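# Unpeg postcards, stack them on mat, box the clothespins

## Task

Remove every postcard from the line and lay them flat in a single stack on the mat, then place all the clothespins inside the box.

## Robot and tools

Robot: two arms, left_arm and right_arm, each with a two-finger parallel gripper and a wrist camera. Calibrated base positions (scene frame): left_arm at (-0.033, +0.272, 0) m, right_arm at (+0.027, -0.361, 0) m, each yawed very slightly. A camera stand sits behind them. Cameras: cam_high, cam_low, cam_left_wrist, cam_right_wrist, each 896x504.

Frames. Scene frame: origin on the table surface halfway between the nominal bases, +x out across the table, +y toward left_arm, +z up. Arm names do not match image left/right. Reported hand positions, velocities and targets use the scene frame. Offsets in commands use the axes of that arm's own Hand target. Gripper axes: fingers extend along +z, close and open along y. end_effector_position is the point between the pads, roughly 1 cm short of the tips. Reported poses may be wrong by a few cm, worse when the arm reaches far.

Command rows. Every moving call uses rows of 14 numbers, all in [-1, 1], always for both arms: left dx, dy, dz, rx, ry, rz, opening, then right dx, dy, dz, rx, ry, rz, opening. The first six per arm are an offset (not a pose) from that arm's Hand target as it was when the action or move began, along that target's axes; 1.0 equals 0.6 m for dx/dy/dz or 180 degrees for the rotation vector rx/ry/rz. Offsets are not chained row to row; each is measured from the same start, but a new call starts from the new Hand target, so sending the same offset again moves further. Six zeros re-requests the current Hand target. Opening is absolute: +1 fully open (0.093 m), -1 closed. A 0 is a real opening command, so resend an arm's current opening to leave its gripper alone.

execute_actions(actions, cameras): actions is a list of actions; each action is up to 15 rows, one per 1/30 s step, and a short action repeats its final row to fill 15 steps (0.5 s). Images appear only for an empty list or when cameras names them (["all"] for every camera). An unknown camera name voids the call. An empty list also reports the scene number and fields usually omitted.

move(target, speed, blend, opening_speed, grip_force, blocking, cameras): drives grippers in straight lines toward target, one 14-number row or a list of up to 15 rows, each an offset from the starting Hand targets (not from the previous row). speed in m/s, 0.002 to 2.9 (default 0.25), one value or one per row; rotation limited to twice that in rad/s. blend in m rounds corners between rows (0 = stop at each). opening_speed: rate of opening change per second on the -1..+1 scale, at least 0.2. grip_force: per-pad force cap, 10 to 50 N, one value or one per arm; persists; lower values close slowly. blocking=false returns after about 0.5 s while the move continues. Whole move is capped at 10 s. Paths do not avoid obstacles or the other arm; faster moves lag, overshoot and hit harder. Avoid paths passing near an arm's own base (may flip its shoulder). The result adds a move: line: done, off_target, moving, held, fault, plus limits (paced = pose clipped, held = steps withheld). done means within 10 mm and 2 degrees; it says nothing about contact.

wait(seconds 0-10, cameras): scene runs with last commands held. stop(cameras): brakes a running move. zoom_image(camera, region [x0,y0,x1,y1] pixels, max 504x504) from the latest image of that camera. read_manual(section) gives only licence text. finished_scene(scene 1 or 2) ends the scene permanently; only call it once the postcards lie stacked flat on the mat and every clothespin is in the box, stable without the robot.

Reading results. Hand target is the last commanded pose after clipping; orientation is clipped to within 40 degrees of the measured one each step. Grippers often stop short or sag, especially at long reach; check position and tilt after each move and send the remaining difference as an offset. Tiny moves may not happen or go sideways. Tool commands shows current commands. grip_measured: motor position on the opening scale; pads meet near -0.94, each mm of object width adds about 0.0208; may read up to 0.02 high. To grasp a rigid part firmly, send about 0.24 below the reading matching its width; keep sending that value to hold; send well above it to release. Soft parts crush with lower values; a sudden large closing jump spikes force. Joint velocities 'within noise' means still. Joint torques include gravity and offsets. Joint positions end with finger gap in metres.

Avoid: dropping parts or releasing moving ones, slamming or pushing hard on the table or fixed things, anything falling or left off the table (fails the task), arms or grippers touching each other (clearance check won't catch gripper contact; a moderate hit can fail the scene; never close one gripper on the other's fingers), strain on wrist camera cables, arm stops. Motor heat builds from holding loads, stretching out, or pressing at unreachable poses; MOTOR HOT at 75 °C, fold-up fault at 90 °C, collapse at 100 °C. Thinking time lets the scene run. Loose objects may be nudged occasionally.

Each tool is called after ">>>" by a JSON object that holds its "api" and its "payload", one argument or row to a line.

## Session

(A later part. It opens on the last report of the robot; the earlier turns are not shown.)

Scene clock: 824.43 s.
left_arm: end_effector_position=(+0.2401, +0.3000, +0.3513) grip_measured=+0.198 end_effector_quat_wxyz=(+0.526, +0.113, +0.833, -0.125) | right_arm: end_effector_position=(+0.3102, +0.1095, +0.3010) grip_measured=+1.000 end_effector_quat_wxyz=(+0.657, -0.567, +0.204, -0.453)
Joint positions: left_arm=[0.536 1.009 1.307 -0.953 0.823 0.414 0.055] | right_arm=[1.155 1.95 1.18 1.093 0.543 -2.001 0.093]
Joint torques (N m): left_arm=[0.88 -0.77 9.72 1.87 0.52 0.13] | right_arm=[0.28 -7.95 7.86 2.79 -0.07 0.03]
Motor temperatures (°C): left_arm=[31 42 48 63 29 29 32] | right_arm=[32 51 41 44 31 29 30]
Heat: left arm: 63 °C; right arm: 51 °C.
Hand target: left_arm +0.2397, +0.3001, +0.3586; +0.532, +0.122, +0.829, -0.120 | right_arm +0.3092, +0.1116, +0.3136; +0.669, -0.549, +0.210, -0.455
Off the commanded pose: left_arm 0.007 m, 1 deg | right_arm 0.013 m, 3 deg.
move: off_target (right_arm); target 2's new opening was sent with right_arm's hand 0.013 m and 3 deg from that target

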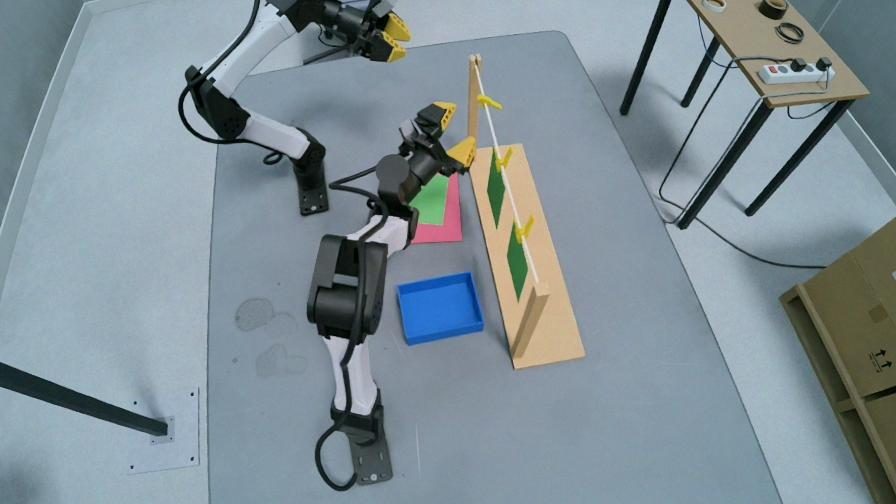

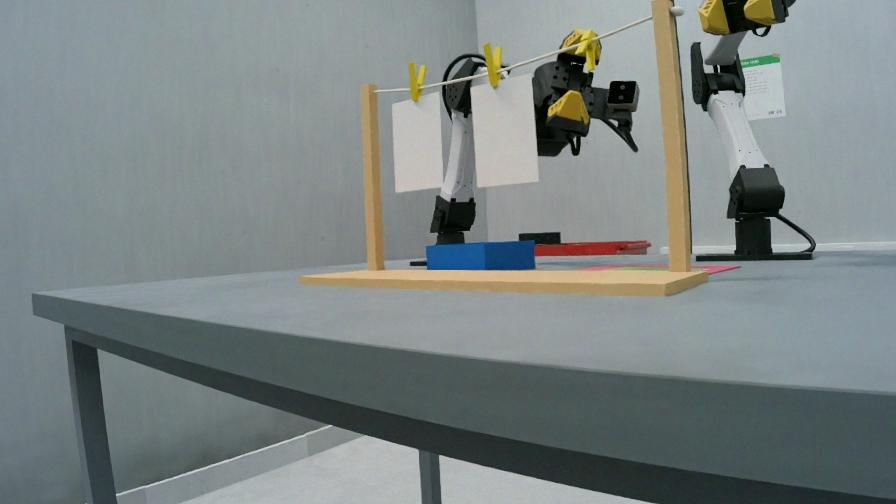

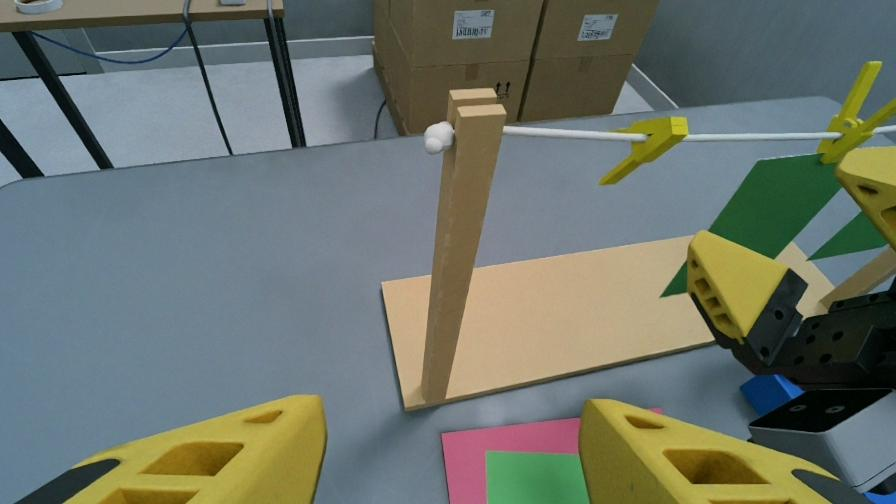

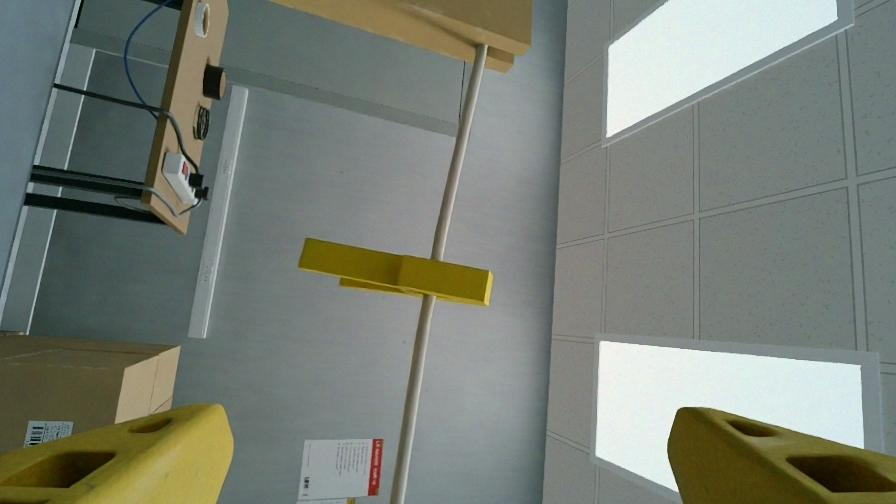

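>>> {"api": "move", "payload": {
  "target": [
    [0,0,0,0,0,0,0.31, 0.1135,0.0122,-0.3142,0,0,0,1],
    [0.0428,-0.2128,0.1813,0.0196,-0.1925,-0.4872,0.31, 0.1135,0.0122,-0.3142,0,0,0,1]
  ],
  "speed": 0.2,
  "cameras": ["all"]
}}

Scene clock: 887.07 s.
left_arm: end_effector_position=(+0.2796, +0.1453, +0.3036) grip_measured=+0.308 end_effector_quat_wxyz=(+0.499, -0.494, +0.505, -0.502) | right_arm: end_effector_position=(+0.2018, -0.0373, +0.2421) grip_measured=+1.000 end_effector_quat_wxyz=(+0.638, -0.593, +0.192, -0.453)
Joint positions: left_arm=[-0.742 0.946 0.608 0.342 -0.696 -1.561 0.06] | right_arm=[1.349 1.488 0.369 1.42 0.72 -2.077 0.093]
Joint torques (N m): left_arm=[-0.1 -1.28 7.9 2.26 -0.06 -0.1] | right_arm=[0.31 -5.09 3.64 3.68 -0.07 0.03]
Motor temperatures (°C): left_arm=[31 38 51 57 29 29 32] | right_arm=[32 53 41 48 31 29 30]
Heat: left arm: 57 °C; right arm: 53 °C.
Hand target: left_arm +0.2797, +0.1458, +0.3000; +0.499, -0.500, +0.501, -0.500 | right_arm +0.1987, -0.0481, +0.2634; +0.669, -0.549, +0.210, -0.455
Off the commanded pose: left_arm 0.004 m, 1 deg | right_arm 0.024 m, 6 deg.
joint sent to its limit (right arm) — joint 6 (wrist roll), lower limit. The joint targets still meet the commanded pose.
move: off_target (right_arm)

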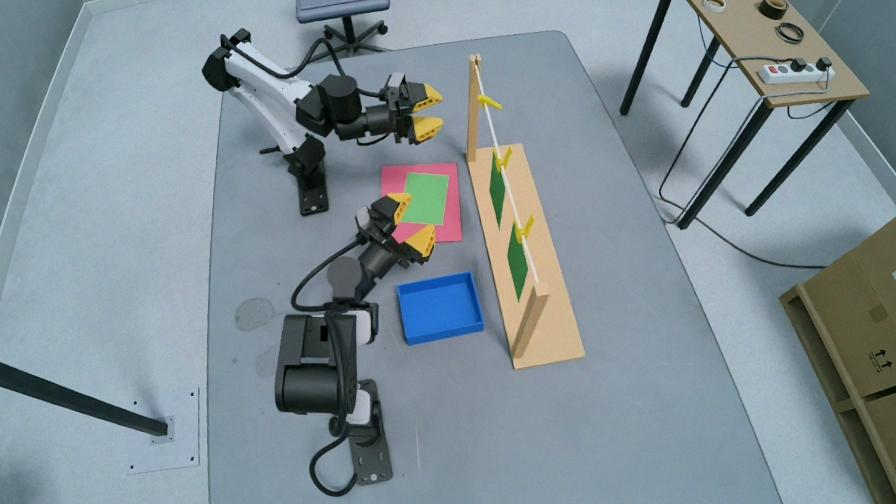

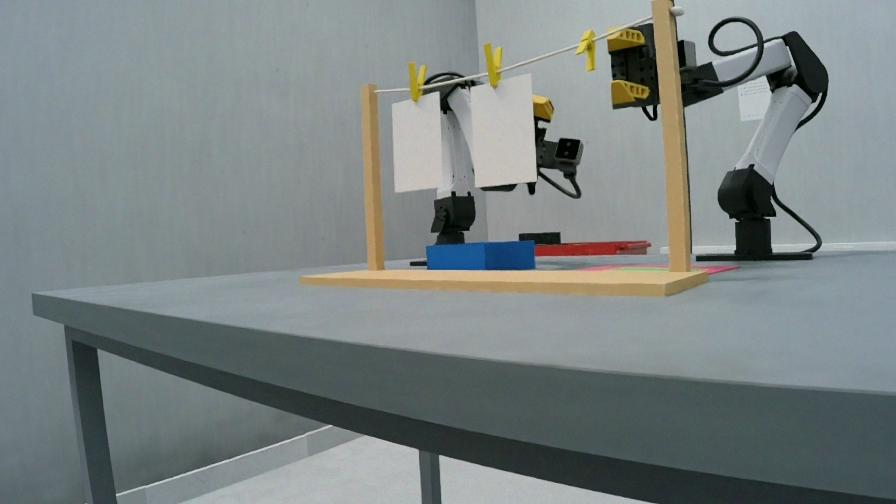

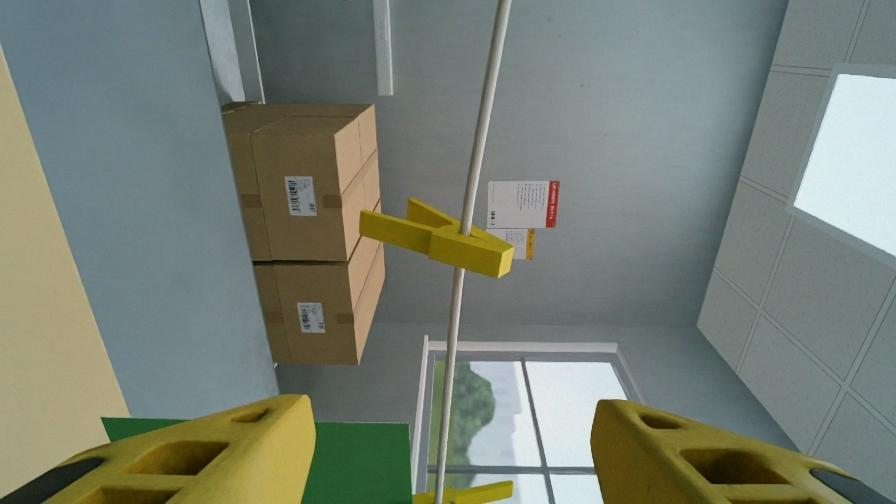

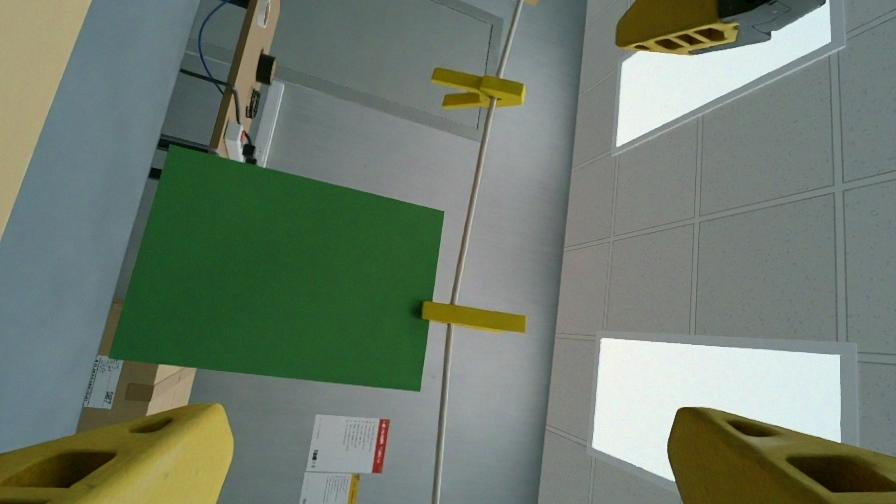

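>>> {"api": "move", "payload": {
  "target": [-0.0137,0.0225,0.0838,0,0,0,0.31, 0,0,0,0,0,0,1],
  "speed": 0.1,
  "cameras": ["cam_left_wrist"]
}}

Scene clock: 914.93 s.
left_arm: end_effector_position=(+0.3266, +0.1544, +0.2751) grip_measured=+0.308 end_effector_quat_wxyz=(+0.499, -0.499, +0.513, -0.489) | right_arm: end_effector_position=(+0.2018, -0.0373, +0.2421) grip_measured=+1.000 end_effector_quat_wxyz=(+0.638, -0.593, +0.192, -0.453)
Joint positions: left_arm=[-0.58 1.135 0.608 0.498 -0.545 -1.563 0.06] | right_arm=[1.349 1.488 0.369 1.42 0.72 -2.077 0.093]
Joint torques (N m): left_arm=[0.84 -2.4 10.81 2.38 0.09 -0.09] | right_arm=[0.31 -5.09 3.64 3.68 -0.07 0.03]
Motor temperatures (°C): left_arm=[31 37 50 56 29 29 32] | right_arm=[32 50 39 51 31 29 30]
Heat: left arm: 56 °C; right arm: 51 °C.
Hand target: left_arm +0.3300, +0.1540, +0.2863; +0.499, -0.500, +0.501, -0.500 | right_arm +0.1987, -0.0481, +0.2634; +0.669, -0.549, +0.210, -0.455
Off the commanded pose: left_arm 0.012 m, 2 deg | right_arm 0.024 m, 6 deg.
joint sent to its limit (right arm) — joint 6 (wrist roll), lower limit. The joint targets still meet the commanded pose.
move: off_target (left_arm, right_arm)
Images, in order (width x height): cam_left_wrist 896x504.

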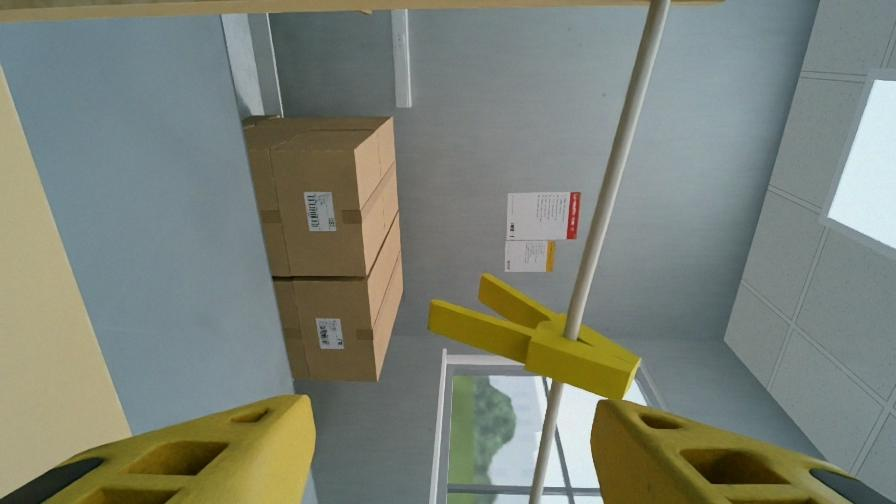

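>>> {"api": "move", "payload": {
  "target": [0,-0.0208,0.0167,0,-0.008,0,0.31, 0,0,0,0,0,0,1],
  "speed": 0.06,
  "cameras": ["cam_left_wrist"]
}}

Scene clock: 929.40 s.
left_arm: end_effector_position=(+0.3366, +0.1508, +0.2915) grip_measured=+0.308 end_effector_quat_wxyz=(+0.502, -0.499, +0.505, -0.494) | right_arm: end_effector_position=(+0.2018, -0.0373, +0.2421) grip_measured=+1.000 end_effector_quat_wxyz=(+0.638, -0.593, +0.192, -0.453)
Joint positions: left_arm=[-0.574 1.17 0.677 0.483 -0.544 -1.563 0.06] | right_arm=[1.349 1.488 0.369 1.42 0.72 -2.077 0.093]
Joint torques (N m): left_arm=[0.64 -2.78 10.92 2.2 -0.07 -0.14] | right_arm=[0.31 -5.09 3.66 3.68 -0.07 0.03]
Motor temperatures (°C): left_arm=[31 37 51 56 29 29 32] | right_arm=[32 49 38 52 31 29 30]
Heat: left arm: 56 °C; right arm: 52 °C.
Hand target: left_arm +0.3401, +0.1539, +0.2988; +0.505, -0.506, +0.494, -0.494 | right_arm +0.1987, -0.0481, +0.2634; +0.669, -0.549, +0.210, -0.455
Off the commanded pose: left_arm 0.009 m, 2 deg | right_arm 0.024 m, 6 deg.
joint sent to its limit (right arm) — joint 6 (wrist roll), lower limit. The joint targets still meet the commanded pose.
move: off_target (right_arm)
Images, in order (width x height): cam_left_wrist 896x504.

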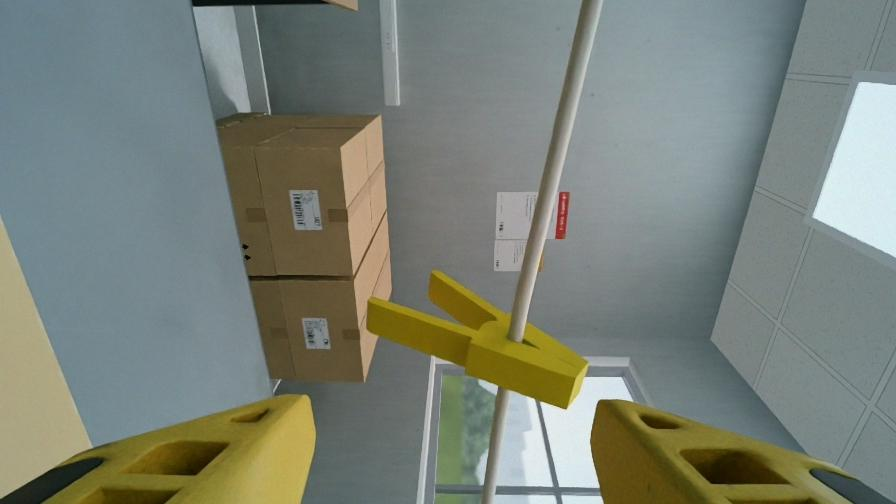

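>>> {"api": "move", "payload": {
  "target": [-0.0022,0.0055,0.05,0,0,0,0.31, 0,0,0,0,0,0,1],
  "speed": 0.05,
  "cameras": ["cam_left_wrist","cam_low"]
}}

Scene clock: 940.83 s.
left_arm: end_effector_position=(+0.3656, +0.1563, +0.2848) grip_measured=+0.308 end_effector_quat_wxyz=(+0.505, -0.506, +0.506, -0.483) | right_arm: end_effector_position=(+0.2018, -0.0373, +0.2421) grip_measured=+1.000 end_effector_quat_wxyz=(+0.638, -0.593, +0.192, -0.453)
Joint positions: left_arm=[-0.51 1.283 0.737 0.52 -0.5 -1.563 0.06] | right_arm=[1.349 1.488 0.369 1.42 0.72 -2.077 0.093]
Joint torques (N m): left_arm=[0.61 -3.51 10.99 2.4 0.18 -0.07] | right_arm=[0.29 -5.09 3.66 3.68 -0.07 0.03]
Motor temperatures (°C): left_arm=[31 37 54 57 29 29 31] | right_arm=[32 49 38 52 31 29 30]
Heat: left arm: 57 °C; right arm: 52 °C.
Hand target: left_arm +0.3700, +0.1561, +0.2954; +0.505, -0.506, +0.494, -0.494 | right_arm +0.1987, -0.0481, +0.2634; +0.669, -0.549, +0.210, -0.455
Off the commanded pose: left_arm 0.011 m, 2 deg | right_arm 0.024 m, 6 deg.
joint sent to its limit (right arm) — joint 6 (wrist roll), lower limit. The joint targets still meet the commanded pose.
move: off_target (left_arm, right_arm)
Images, in order (width x height): cam_low 896x504, cam_left_wrist 896x504.

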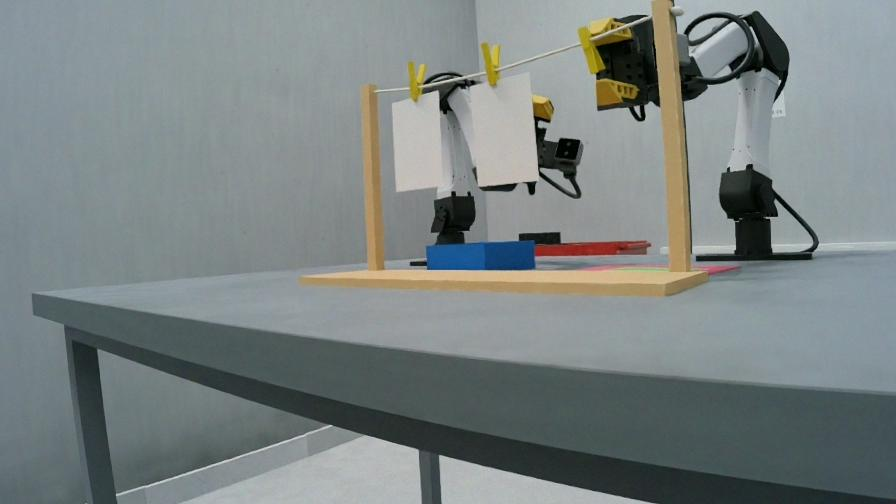

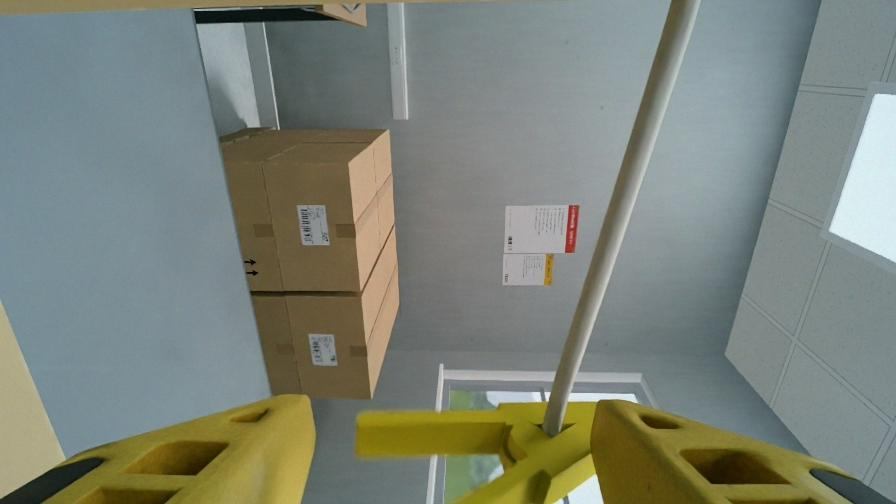

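>>> {"api": "zoom_image", "payload": {
  "camera": "cam_left_wrist",
  "region": [320, 360, 680, 504]
}}

>>> {"api": "zoom_image", "payload": {
  "camera": "cam_low",
  "region": [560, 0, 660, 120]
}}

Scaled by 1.400.

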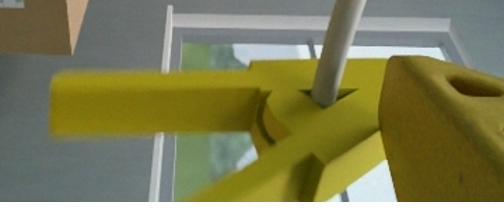

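Scaled by 4.200.

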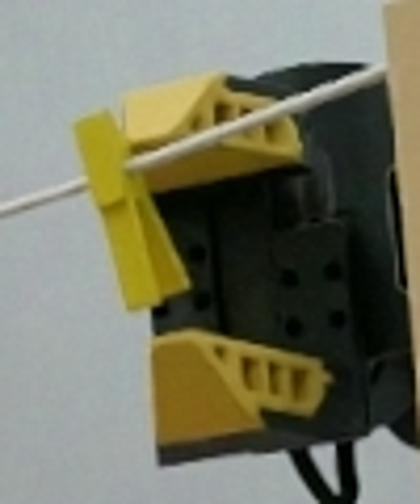

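>>> {"api": "move", "payload": {
  "target": [0,-0.0083,0.0275,0,0,0,0.31, 0,0,0,0,0,0,1],
  "speed": 0.05,
  "cameras": ["cam_left_wrist","cam_low"]
}}

>>> {"api": "zoom_image", "payload": {
  "camera": "cam_left_wrist",
  "region": [320, 340, 680, 504]
}}

>>> {"api": "zoom_image", "payload": {
  "camera": "cam_low",
  "region": [560, 0, 660, 120]
}}

Scene clock: 968.13 s.
left_arm: end_effector_position=(+0.3821, +0.1564, +0.2911) grip_measured=+0.308 end_effector_quat_wxyz=(+0.505, -0.505, +0.504, -0.486) | right_arm: end_effector_position=(+0.2018, -0.0373, +0.2421) grip_measured=+1.000 end_effector_quat_wxyz=(+0.638, -0.593, +0.192, -0.453)
Joint positions: left_arm=[-0.481 1.339 0.798 0.52 -0.471 -1.563 0.06] | right_arm=[1.349 1.488 0.369 1.42 0.72 -2.077 0.093]
Joint torques (N m): left_arm=[0.92 -3.99 10.92 2.34 0.15 -0.12] | right_arm=[0.29 -5.09 3.64 3.68 -0.07 0.03]
Motor temperatures (°C): left_arm=[31 37 56 56 29 29 31] | right_arm=[32 48 37 54 31 29 30]
Heat: left arm: 56 °C; right arm: 54 °C.
Hand target: left_arm +0.3865, +0.1564, +0.3003; +0.505, -0.506, +0.494, -0.494 | right_arm +0.1987, -0.0481, +0.2634; +0.669, -0.549, +0.210, -0.455
Off the commanded pose: left_arm 0.010 m, 1 deg | right_arm 0.024 m, 6 deg.
joint sent to its limit (right arm) — joint 6 (wrist roll), lower limit. The joint targets still meet the commanded pose.
move: off_target (right_arm)
Images, in order (width x height): cam_low 896x504, cam_left_wrist 896x504.

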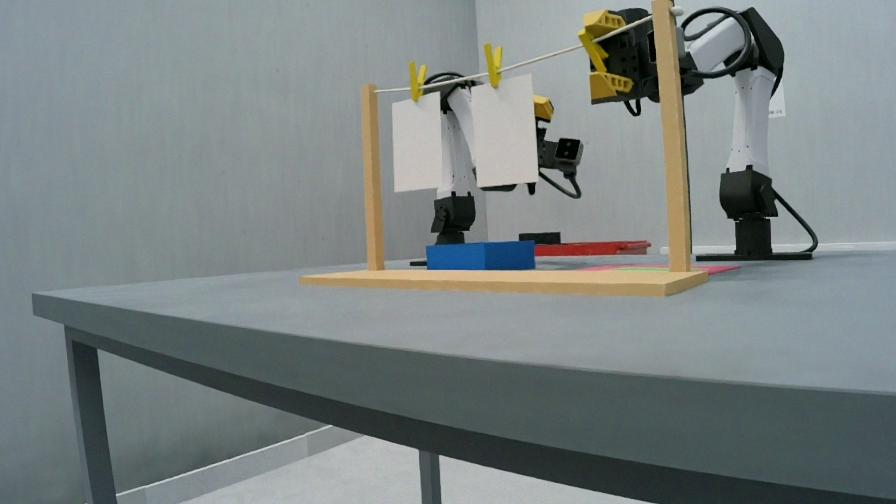

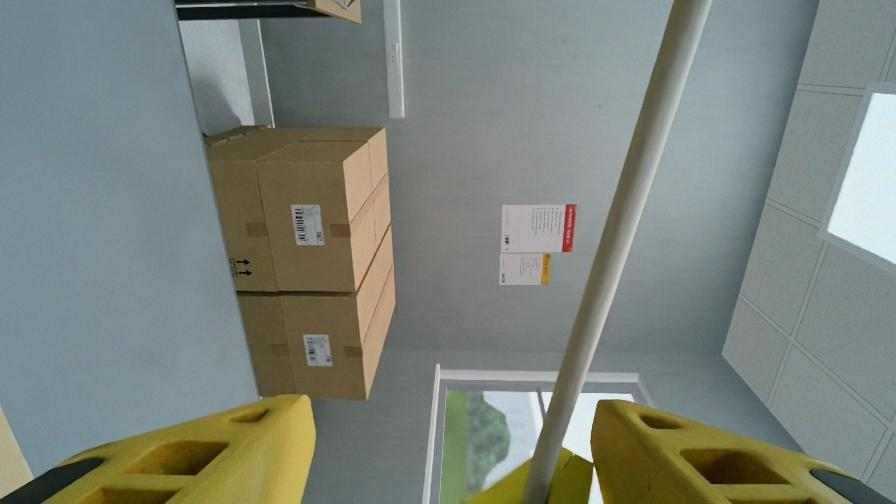

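Scaled by 1.400.

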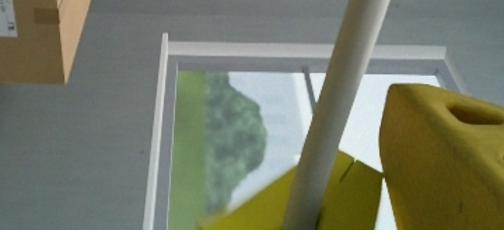

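Scaled by 4.200.

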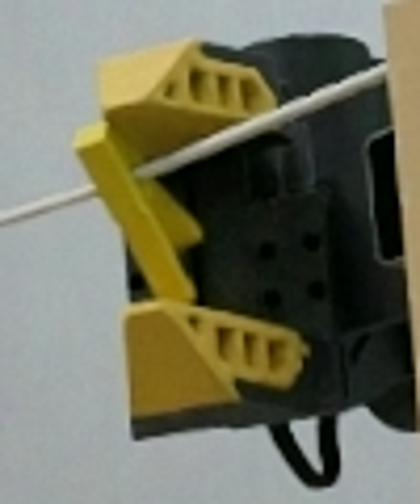

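>>> {"api": "move", "payload": {
  "target": [
    [0,-0.002,0.012,0,0,0,0.31, 0,0,0,0,0,0,1],
    [0,-0.004,0.012,0,0,0,-0.07, 0,0,0,0,0,0,1]
  ],
  "speed": 0.05,
  "opening_speed": 0.3,
  "grip_force": [30,50],
  "cameras": ["cam_left_wrist","cam_low"]
}}

>>> {"api": "zoom_image", "payload": {
  "camera": "cam_left_wrist",
  "region": [320, 340, 680, 504]
}}

>>> {"api": "zoom_image", "payload": {
  "camera": "cam_low",
  "region": [560, 0, 660, 120]
}}

Scene clock: 980.80 s.
left_arm: end_effector_position=(+0.3895, +0.1563, +0.2945) grip_measured=-0.068 end_effector_quat_wxyz=(+0.505, -0.505, +0.502, -0.487) | right_arm: end_effector_position=(+0.2018, -0.0373, +0.2421) grip_measured=+1.000 end_effector_quat_wxyz=(+0.638, -0.593, +0.192, -0.453)
Joint positions: left_arm=[-0.47 1.364 0.827 0.52 -0.459 -1.563 0.042] | right_arm=[1.349 1.488 0.369 1.42 0.72 -2.077 0.093]
Joint torques (N m): left_arm=[0.65 -4.21 10.99 2.34 0.16 0] | right_arm=[0.31 -5.09 3.66 3.68 -0.07 0.03]
Motor temperatures (°C): left_arm=[31 37 57 55 29 29 31] | right_arm=[32 48 37 54 31 29 30]
Heat: left arm: 57 °C; right arm: 54 °C.
Hand target: left_arm +0.3937, +0.1567, +0.3028; +0.505, -0.507, +0.494, -0.494 | right_arm +0.1987, -0.0481, +0.2634; +0.669, -0.549, +0.210, -0.455
Off the commanded pose: left_arm 0.009 m, 1 deg | right_arm 0.024 m, 6 deg.
joint sent to its limit (right arm) — joint 6 (wrist roll), lower limit. The joint targets still meet the commanded pose.
grip_force (N): 30, 50
move: off_target (right_arm); target 2's new opening was sent with left_arm's hand 0.011 m and 1 deg from that target
Images, in order (width x height): cam_low 896x504, cam_left_wrist 896x504.

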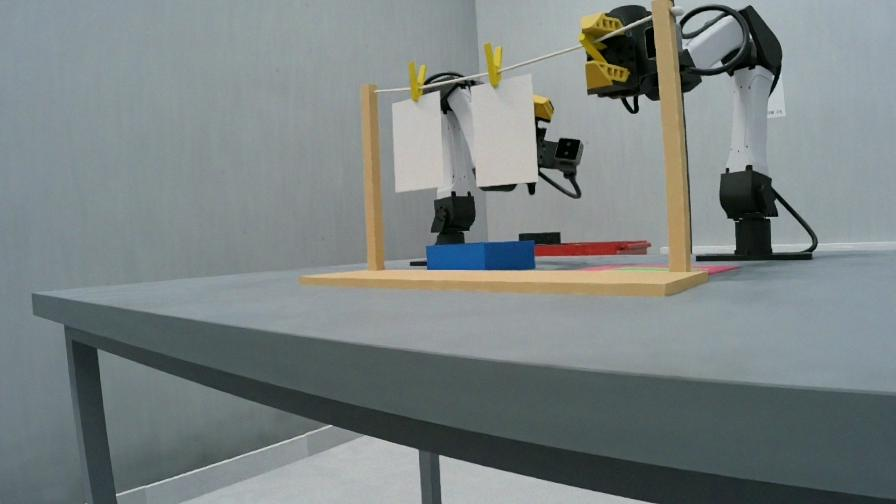

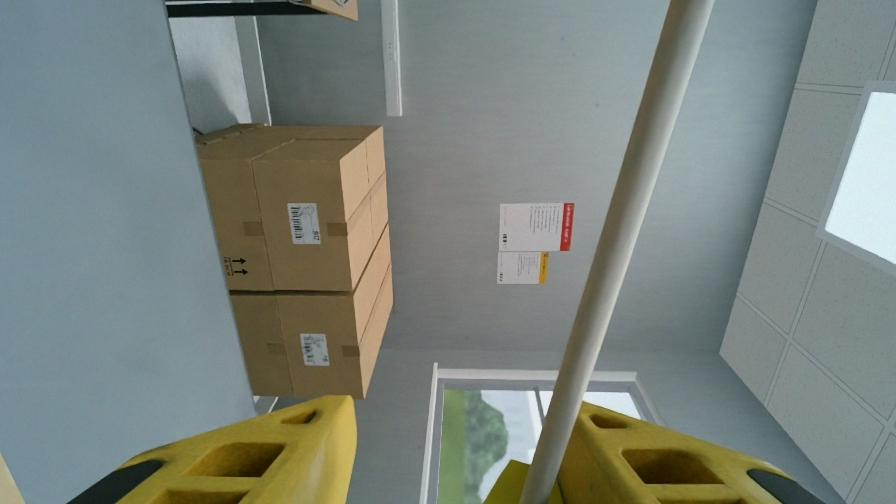

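Scaled by 1.400.

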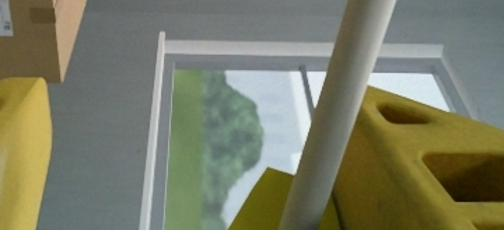

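Scaled by 4.200.

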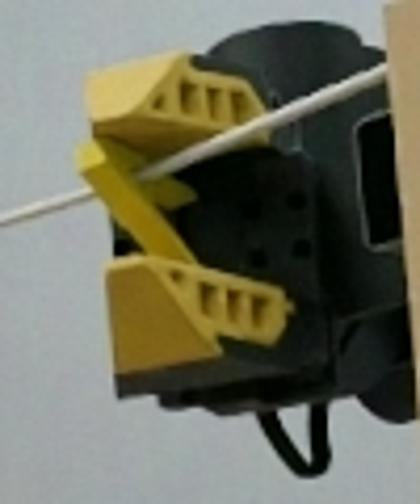

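>>> {"api": "move", "payload": {
  "target": [0,-0.0133,0,0,0,0,-0.5, 0,0,0,0,0,0,1],
  "speed": 0.02,
  "opening_speed": 0.6,
  "grip_force": [40,50],
  "cameras": ["cam_left_wrist","cam_low"]
}}

>>> {"api": "zoom_image", "payload": {
  "camera": "cam_low",
  "region": [560, 0, 660, 120]
}}

Scene clock: 990.87 s.
left_arm: end_effector_position=(+0.3912, +0.1554, +0.3013) grip_measured=-0.495 end_effector_quat_wxyz=(+0.505, -0.505, +0.502, -0.488) | right_arm: end_effector_position=(+0.2018, -0.0373, +0.2421) grip_measured=+1.000 end_effector_quat_wxyz=(+0.638, -0.593, +0.192, -0.453)
Joint positions: left_arm=[-0.47 1.364 0.853 0.496 -0.458 -1.563 0.021] | right_arm=[1.349 1.488 0.369 1.42 0.72 -2.077 0.093]
Joint torques (N m): left_arm=[0.9 -4.86 10.8 2.22 0.13 -0.04] | right_arm=[0.31 -5.09 3.66 3.68 -0.07 0.03]
Motor temperatures (°C): left_arm=[31 38 58 55 29 29 31] | right_arm=[32 48 37 55 31 29 30]
Heat: left arm: 58 °C; right arm: 55 °C.
Hand target: left_arm +0.3937, +0.1567, +0.3109; +0.506, -0.507, +0.494, -0.494 | right_arm +0.1987, -0.0481, +0.2634; +0.669, -0.549, +0.210, -0.455
Off the commanded pose: left_arm 0.010 m, 1 deg | right_arm 0.024 m, 6 deg.
joint sent to its limit (right arm) — joint 6 (wrist roll), lower limit. The joint targets still meet the commanded pose.
grip_force (N): 40, 50
move: off_target (right_arm)
Images, in order (width x height): cam_low 896x504, cam_left_wrist 896x504.

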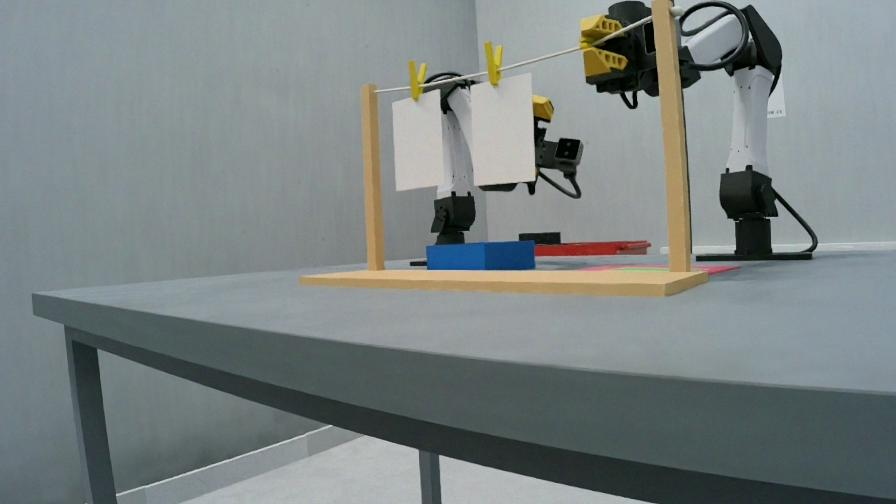

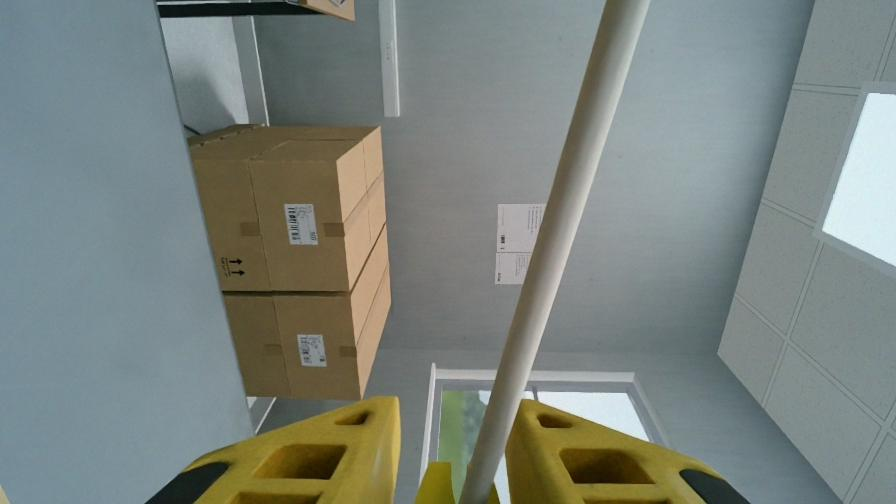

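Scaled by 4.200.

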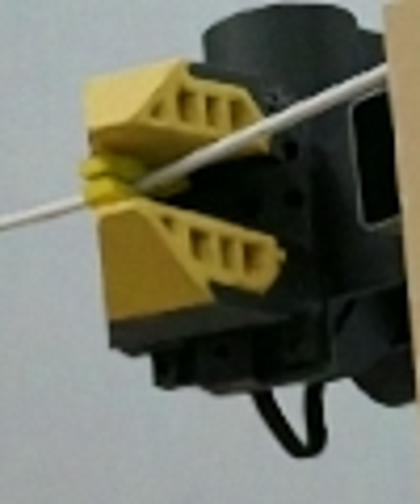

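>>> {"api": "move", "payload": {
  "target": [0,-0.004,0,0,0,0,-1, 0,0,0,0,0,0,1],
  "speed": 0.02,
  "opening_speed": 0.4,
  "cameras": ["cam_left_wrist","cam_low"]
}}

>>> {"api": "zoom_image", "payload": {
  "camera": "cam_low",
  "region": [560, 10, 640, 90]
}}

>>> {"api": "zoom_image", "payload": {
  "camera": "cam_left_wrist",
  "region": [350, 380, 570, 504]
}}

Scene clock: 999.90 s.
left_arm: end_effector_position=(+0.3917, +0.1551, +0.3026) grip_measured=-0.630 end_effector_quat_wxyz=(+0.505, -0.505, +0.503, -0.487) | right_arm: end_effector_position=(+0.2018, -0.0373, +0.2421) grip_measured=+1.000 end_effector_quat_wxyz=(+0.638, -0.593, +0.192, -0.453)
Joint positions: left_arm=[-0.47 1.364 0.861 0.486 -0.458 -1.563 0.015] | right_arm=[1.349 1.488 0.369 1.42 0.72 -2.077 0.093]
Joint torques (N m): left_arm=[0.96 -5.19 11.22 2.19 0.14 -0.1] | right_arm=[0.29 -5.11 3.66 3.68 -0.07 0.03]
Motor temperatures (°C): left_arm=[31 38 57 55 29 29 31] | right_arm=[32 48 37 55 31 29 30]
Heat: left arm: 57 °C; right arm: 55 °C.
Hand target: left_arm +0.3937, +0.1567, +0.3132; +0.505, -0.506, +0.494, -0.494 | right_arm +0.1987, -0.0481, +0.2634; +0.669, -0.549, +0.210, -0.455
Off the commanded pose: left_arm 0.011 m, 1 deg | right_arm 0.024 m, 6 deg.
joint sent to its limit (right arm) — joint 6 (wrist roll), lower limit. The joint targets still meet the commanded pose.
grip_force (N): 40, 50
move: off_target (left_arm, right_arm)
Images, in order (width x height): cam_low 896x504, cam_left_wrist 896x504.

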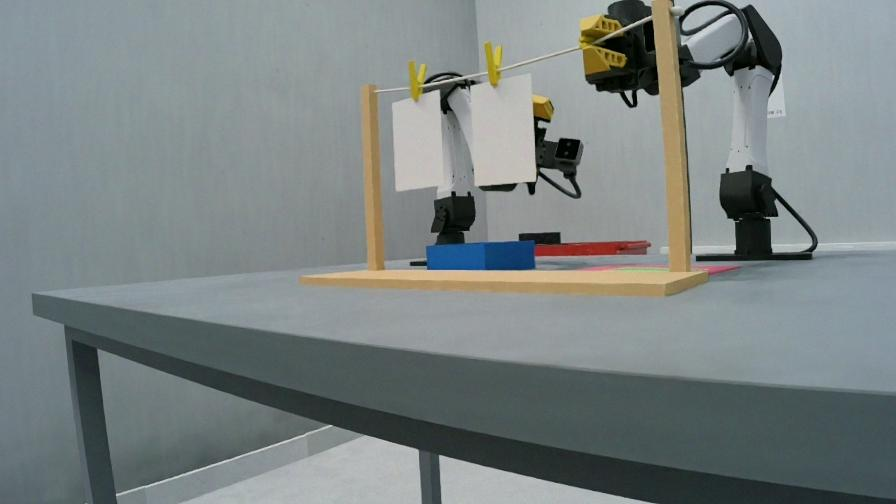

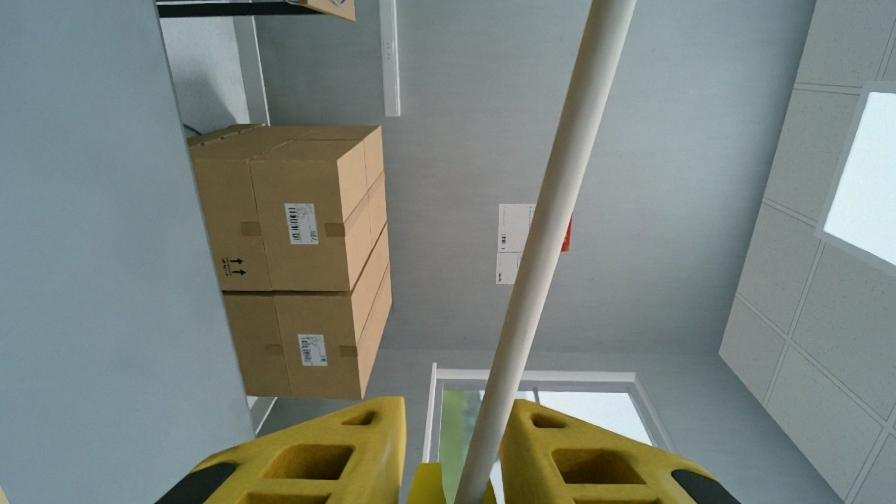

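Scaled by 6.300.

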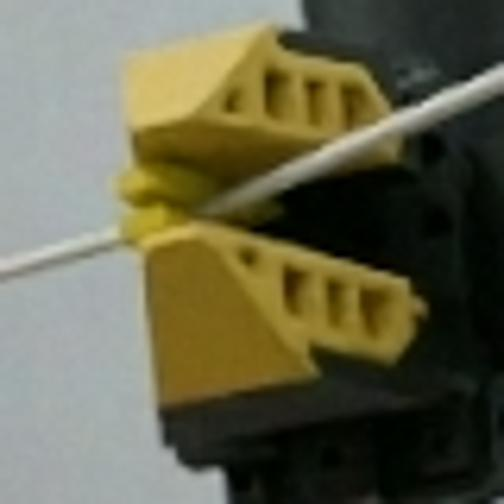

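Scaled by 2.291.

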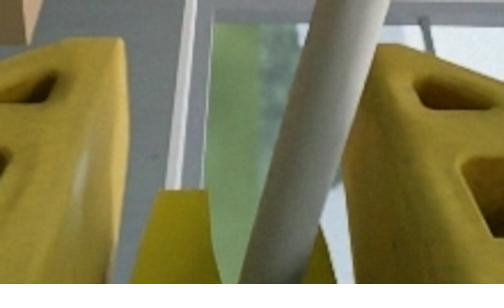

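>>> {"api": "move", "payload": {
  "target": [0,0,-0.05,0,0,0,-1, 0,0,0,0,0,0,1],
  "speed": 0.04,
  "cameras": ["cam_left_wrist","cam_low"]
}}

>>> {"api": "zoom_image", "payload": {
  "camera": "cam_low",
  "region": [560, 0, 660, 100]
}}

Scene clock: 1012.00 s.
left_arm: end_effector_position=(+0.3684, +0.1543, +0.3143) grip_measured=-0.630 end_effector_quat_wxyz=(+0.506, -0.501, +0.497, -0.495) | right_arm: end_effector_position=(+0.2018, -0.0373, +0.2421) grip_measured=+1.000 end_effector_quat_wxyz=(+0.638, -0.593, +0.192, -0.453)
Joint positions: left_arm=[-0.508 1.27 0.821 0.452 -0.491 -1.563 0.015] | right_arm=[1.349 1.488 0.369 1.42 0.72 -2.077 0.093]
Joint torques (N m): left_arm=[-0.34 -5.41 7.73 2.21 -0.04 -0.09] | right_arm=[0.31 -5.08 3.66 3.68 -0.07 0.03]
Motor temperatures (°C): left_arm=[31 39 59 57 29 29 32] | right_arm=[32 48 37 56 31 29 30]
Heat: left arm: 59 °C; right arm: 56 °C.
Hand target: left_arm +0.3638, +0.1559, +0.3131; +0.505, -0.506, +0.494, -0.494 | right_arm +0.1987, -0.0481, +0.2634; +0.669, -0.549, +0.210, -0.455
Off the commanded pose: left_arm 0.005 m, 1 deg | right_arm 0.024 m, 6 deg.
joint sent to its limit (right arm) — joint 6 (wrist roll), lower limit. The joint targets still meet the commanded pose.
grip_force (N): 40, 50
move: off_target (right_arm)
Images, in order (width x height): cam_low 896x504, cam_left_wrist 896x504.

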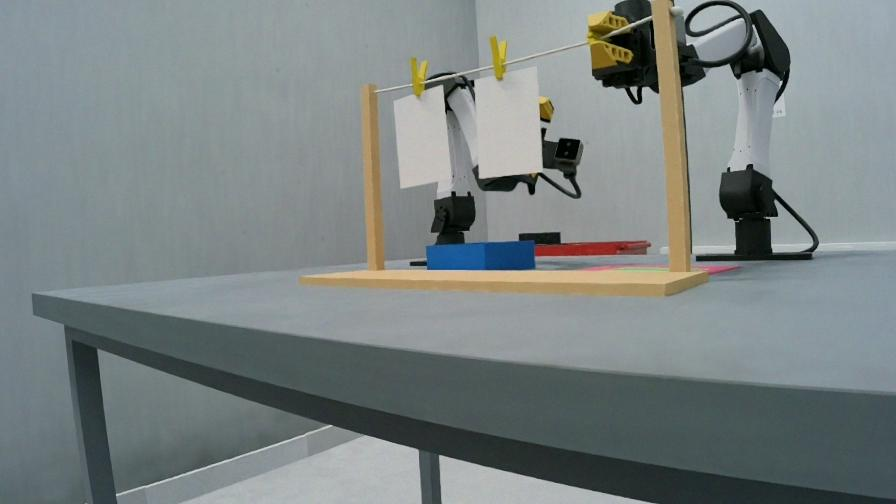

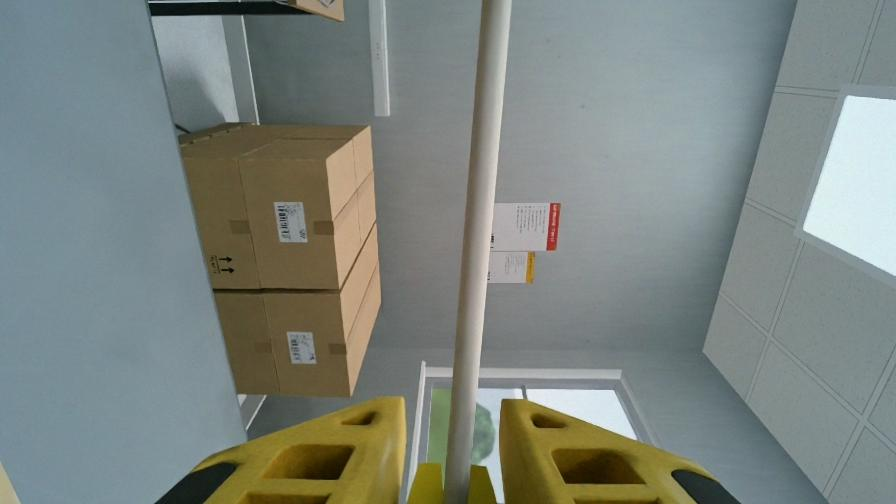

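Scaled by 5.040.

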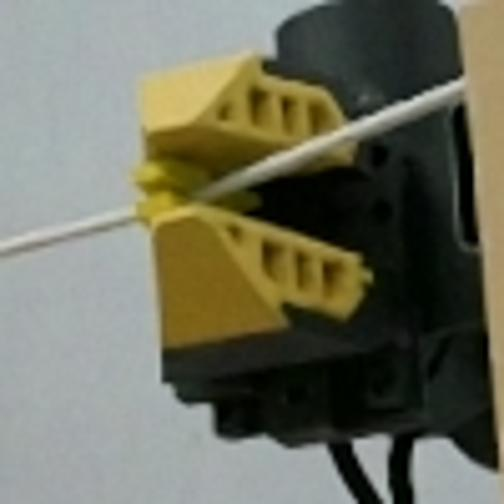

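>>> {"api": "move", "payload": {
  "target": [
    [0,0,0.05,0,0,0,-1, 0,0,0,0,0,0,1],
    [0,0,0.05,0,0,0,-0.17, 0,0,0,0,0,0,1]
  ],
  "speed": 0.05,
  "opening_speed": 0.4,
  "cameras": ["cam_left_wrist","cam_low"]
}}

>>> {"api": "zoom_image", "payload": {
  "camera": "cam_low",
  "region": [560, 0, 660, 100]
}}

Scene clock: 1036.87 s.
left_arm: end_effector_position=(+0.3894, +0.1558, +0.3029) grip_measured=-0.172 end_effector_quat_wxyz=(+0.504, -0.505, +0.506, -0.485) | right_arm: end_effector_position=(+0.2018, -0.0373, +0.2421) grip_measured=+1.000 end_effector_quat_wxyz=(+0.638, -0.593, +0.192, -0.453)
Joint positions: left_arm=[-0.471 1.352 0.861 0.467 -0.458 -1.563 0.037] | right_arm=[1.349 1.488 0.369 1.42 0.72 -2.077 0.093]
Joint torques (N m): left_arm=[0.8 -4.08 10.97 2.4 0.13 -0.07] | right_arm=[0.29 -5.11 3.66 3.68 -0.07 0.03]
Motor temperatures (°C): left_arm=[31 39 56 56 29 29 32] | right_arm=[32 47 36 57 31 29 30]
Heat: left arm: 56 °C; right arm: 57 °C.
Hand target: left_arm +0.3937, +0.1566, +0.3132; +0.505, -0.506, +0.494, -0.494 | right_arm +0.1987, -0.0481, +0.2634; +0.669, -0.549, +0.210, -0.455
Off the commanded pose: left_arm 0.011 m, 2 deg | right_arm 0.024 m, 6 deg.
joint sent to its limit (right arm) — joint 6 (wrist roll), lower limit. The joint targets still meet the commanded pose.
grip_force (N): 40, 50
move: off_target (left_arm, right_arm); target 2's new opening was sent with left_arm's hand 0.011 m and 2 deg from that target
Images, in order (width x height): cam_low 896x504, cam_left_wrist 896x504.

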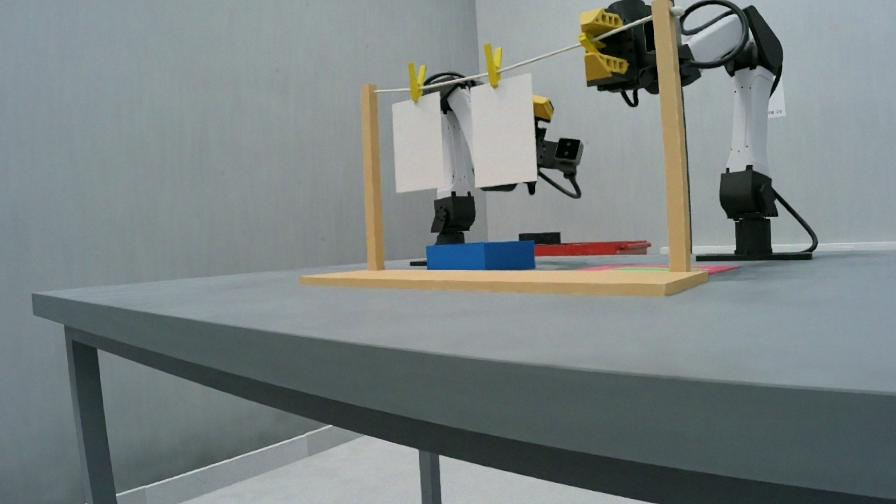

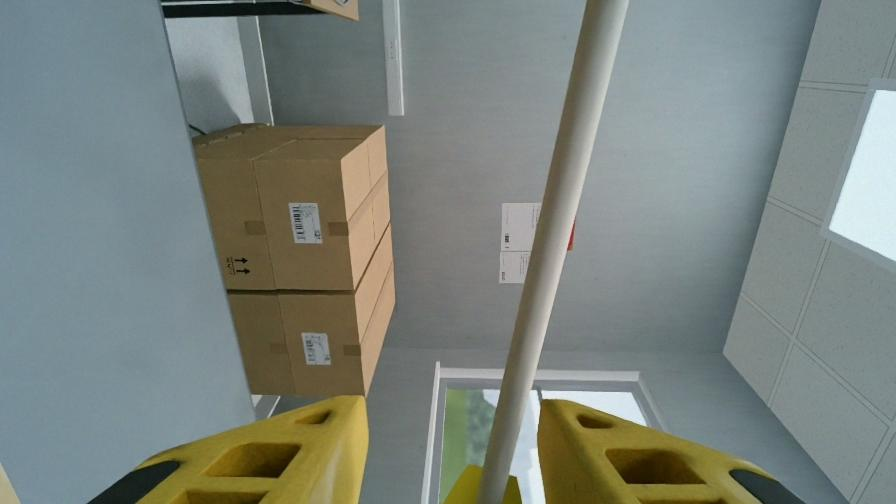

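Scaled by 5.040.

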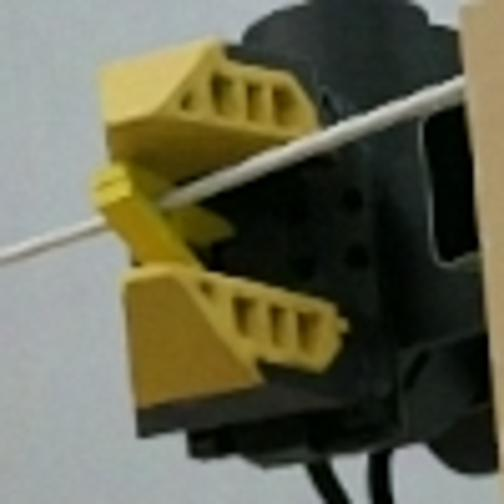

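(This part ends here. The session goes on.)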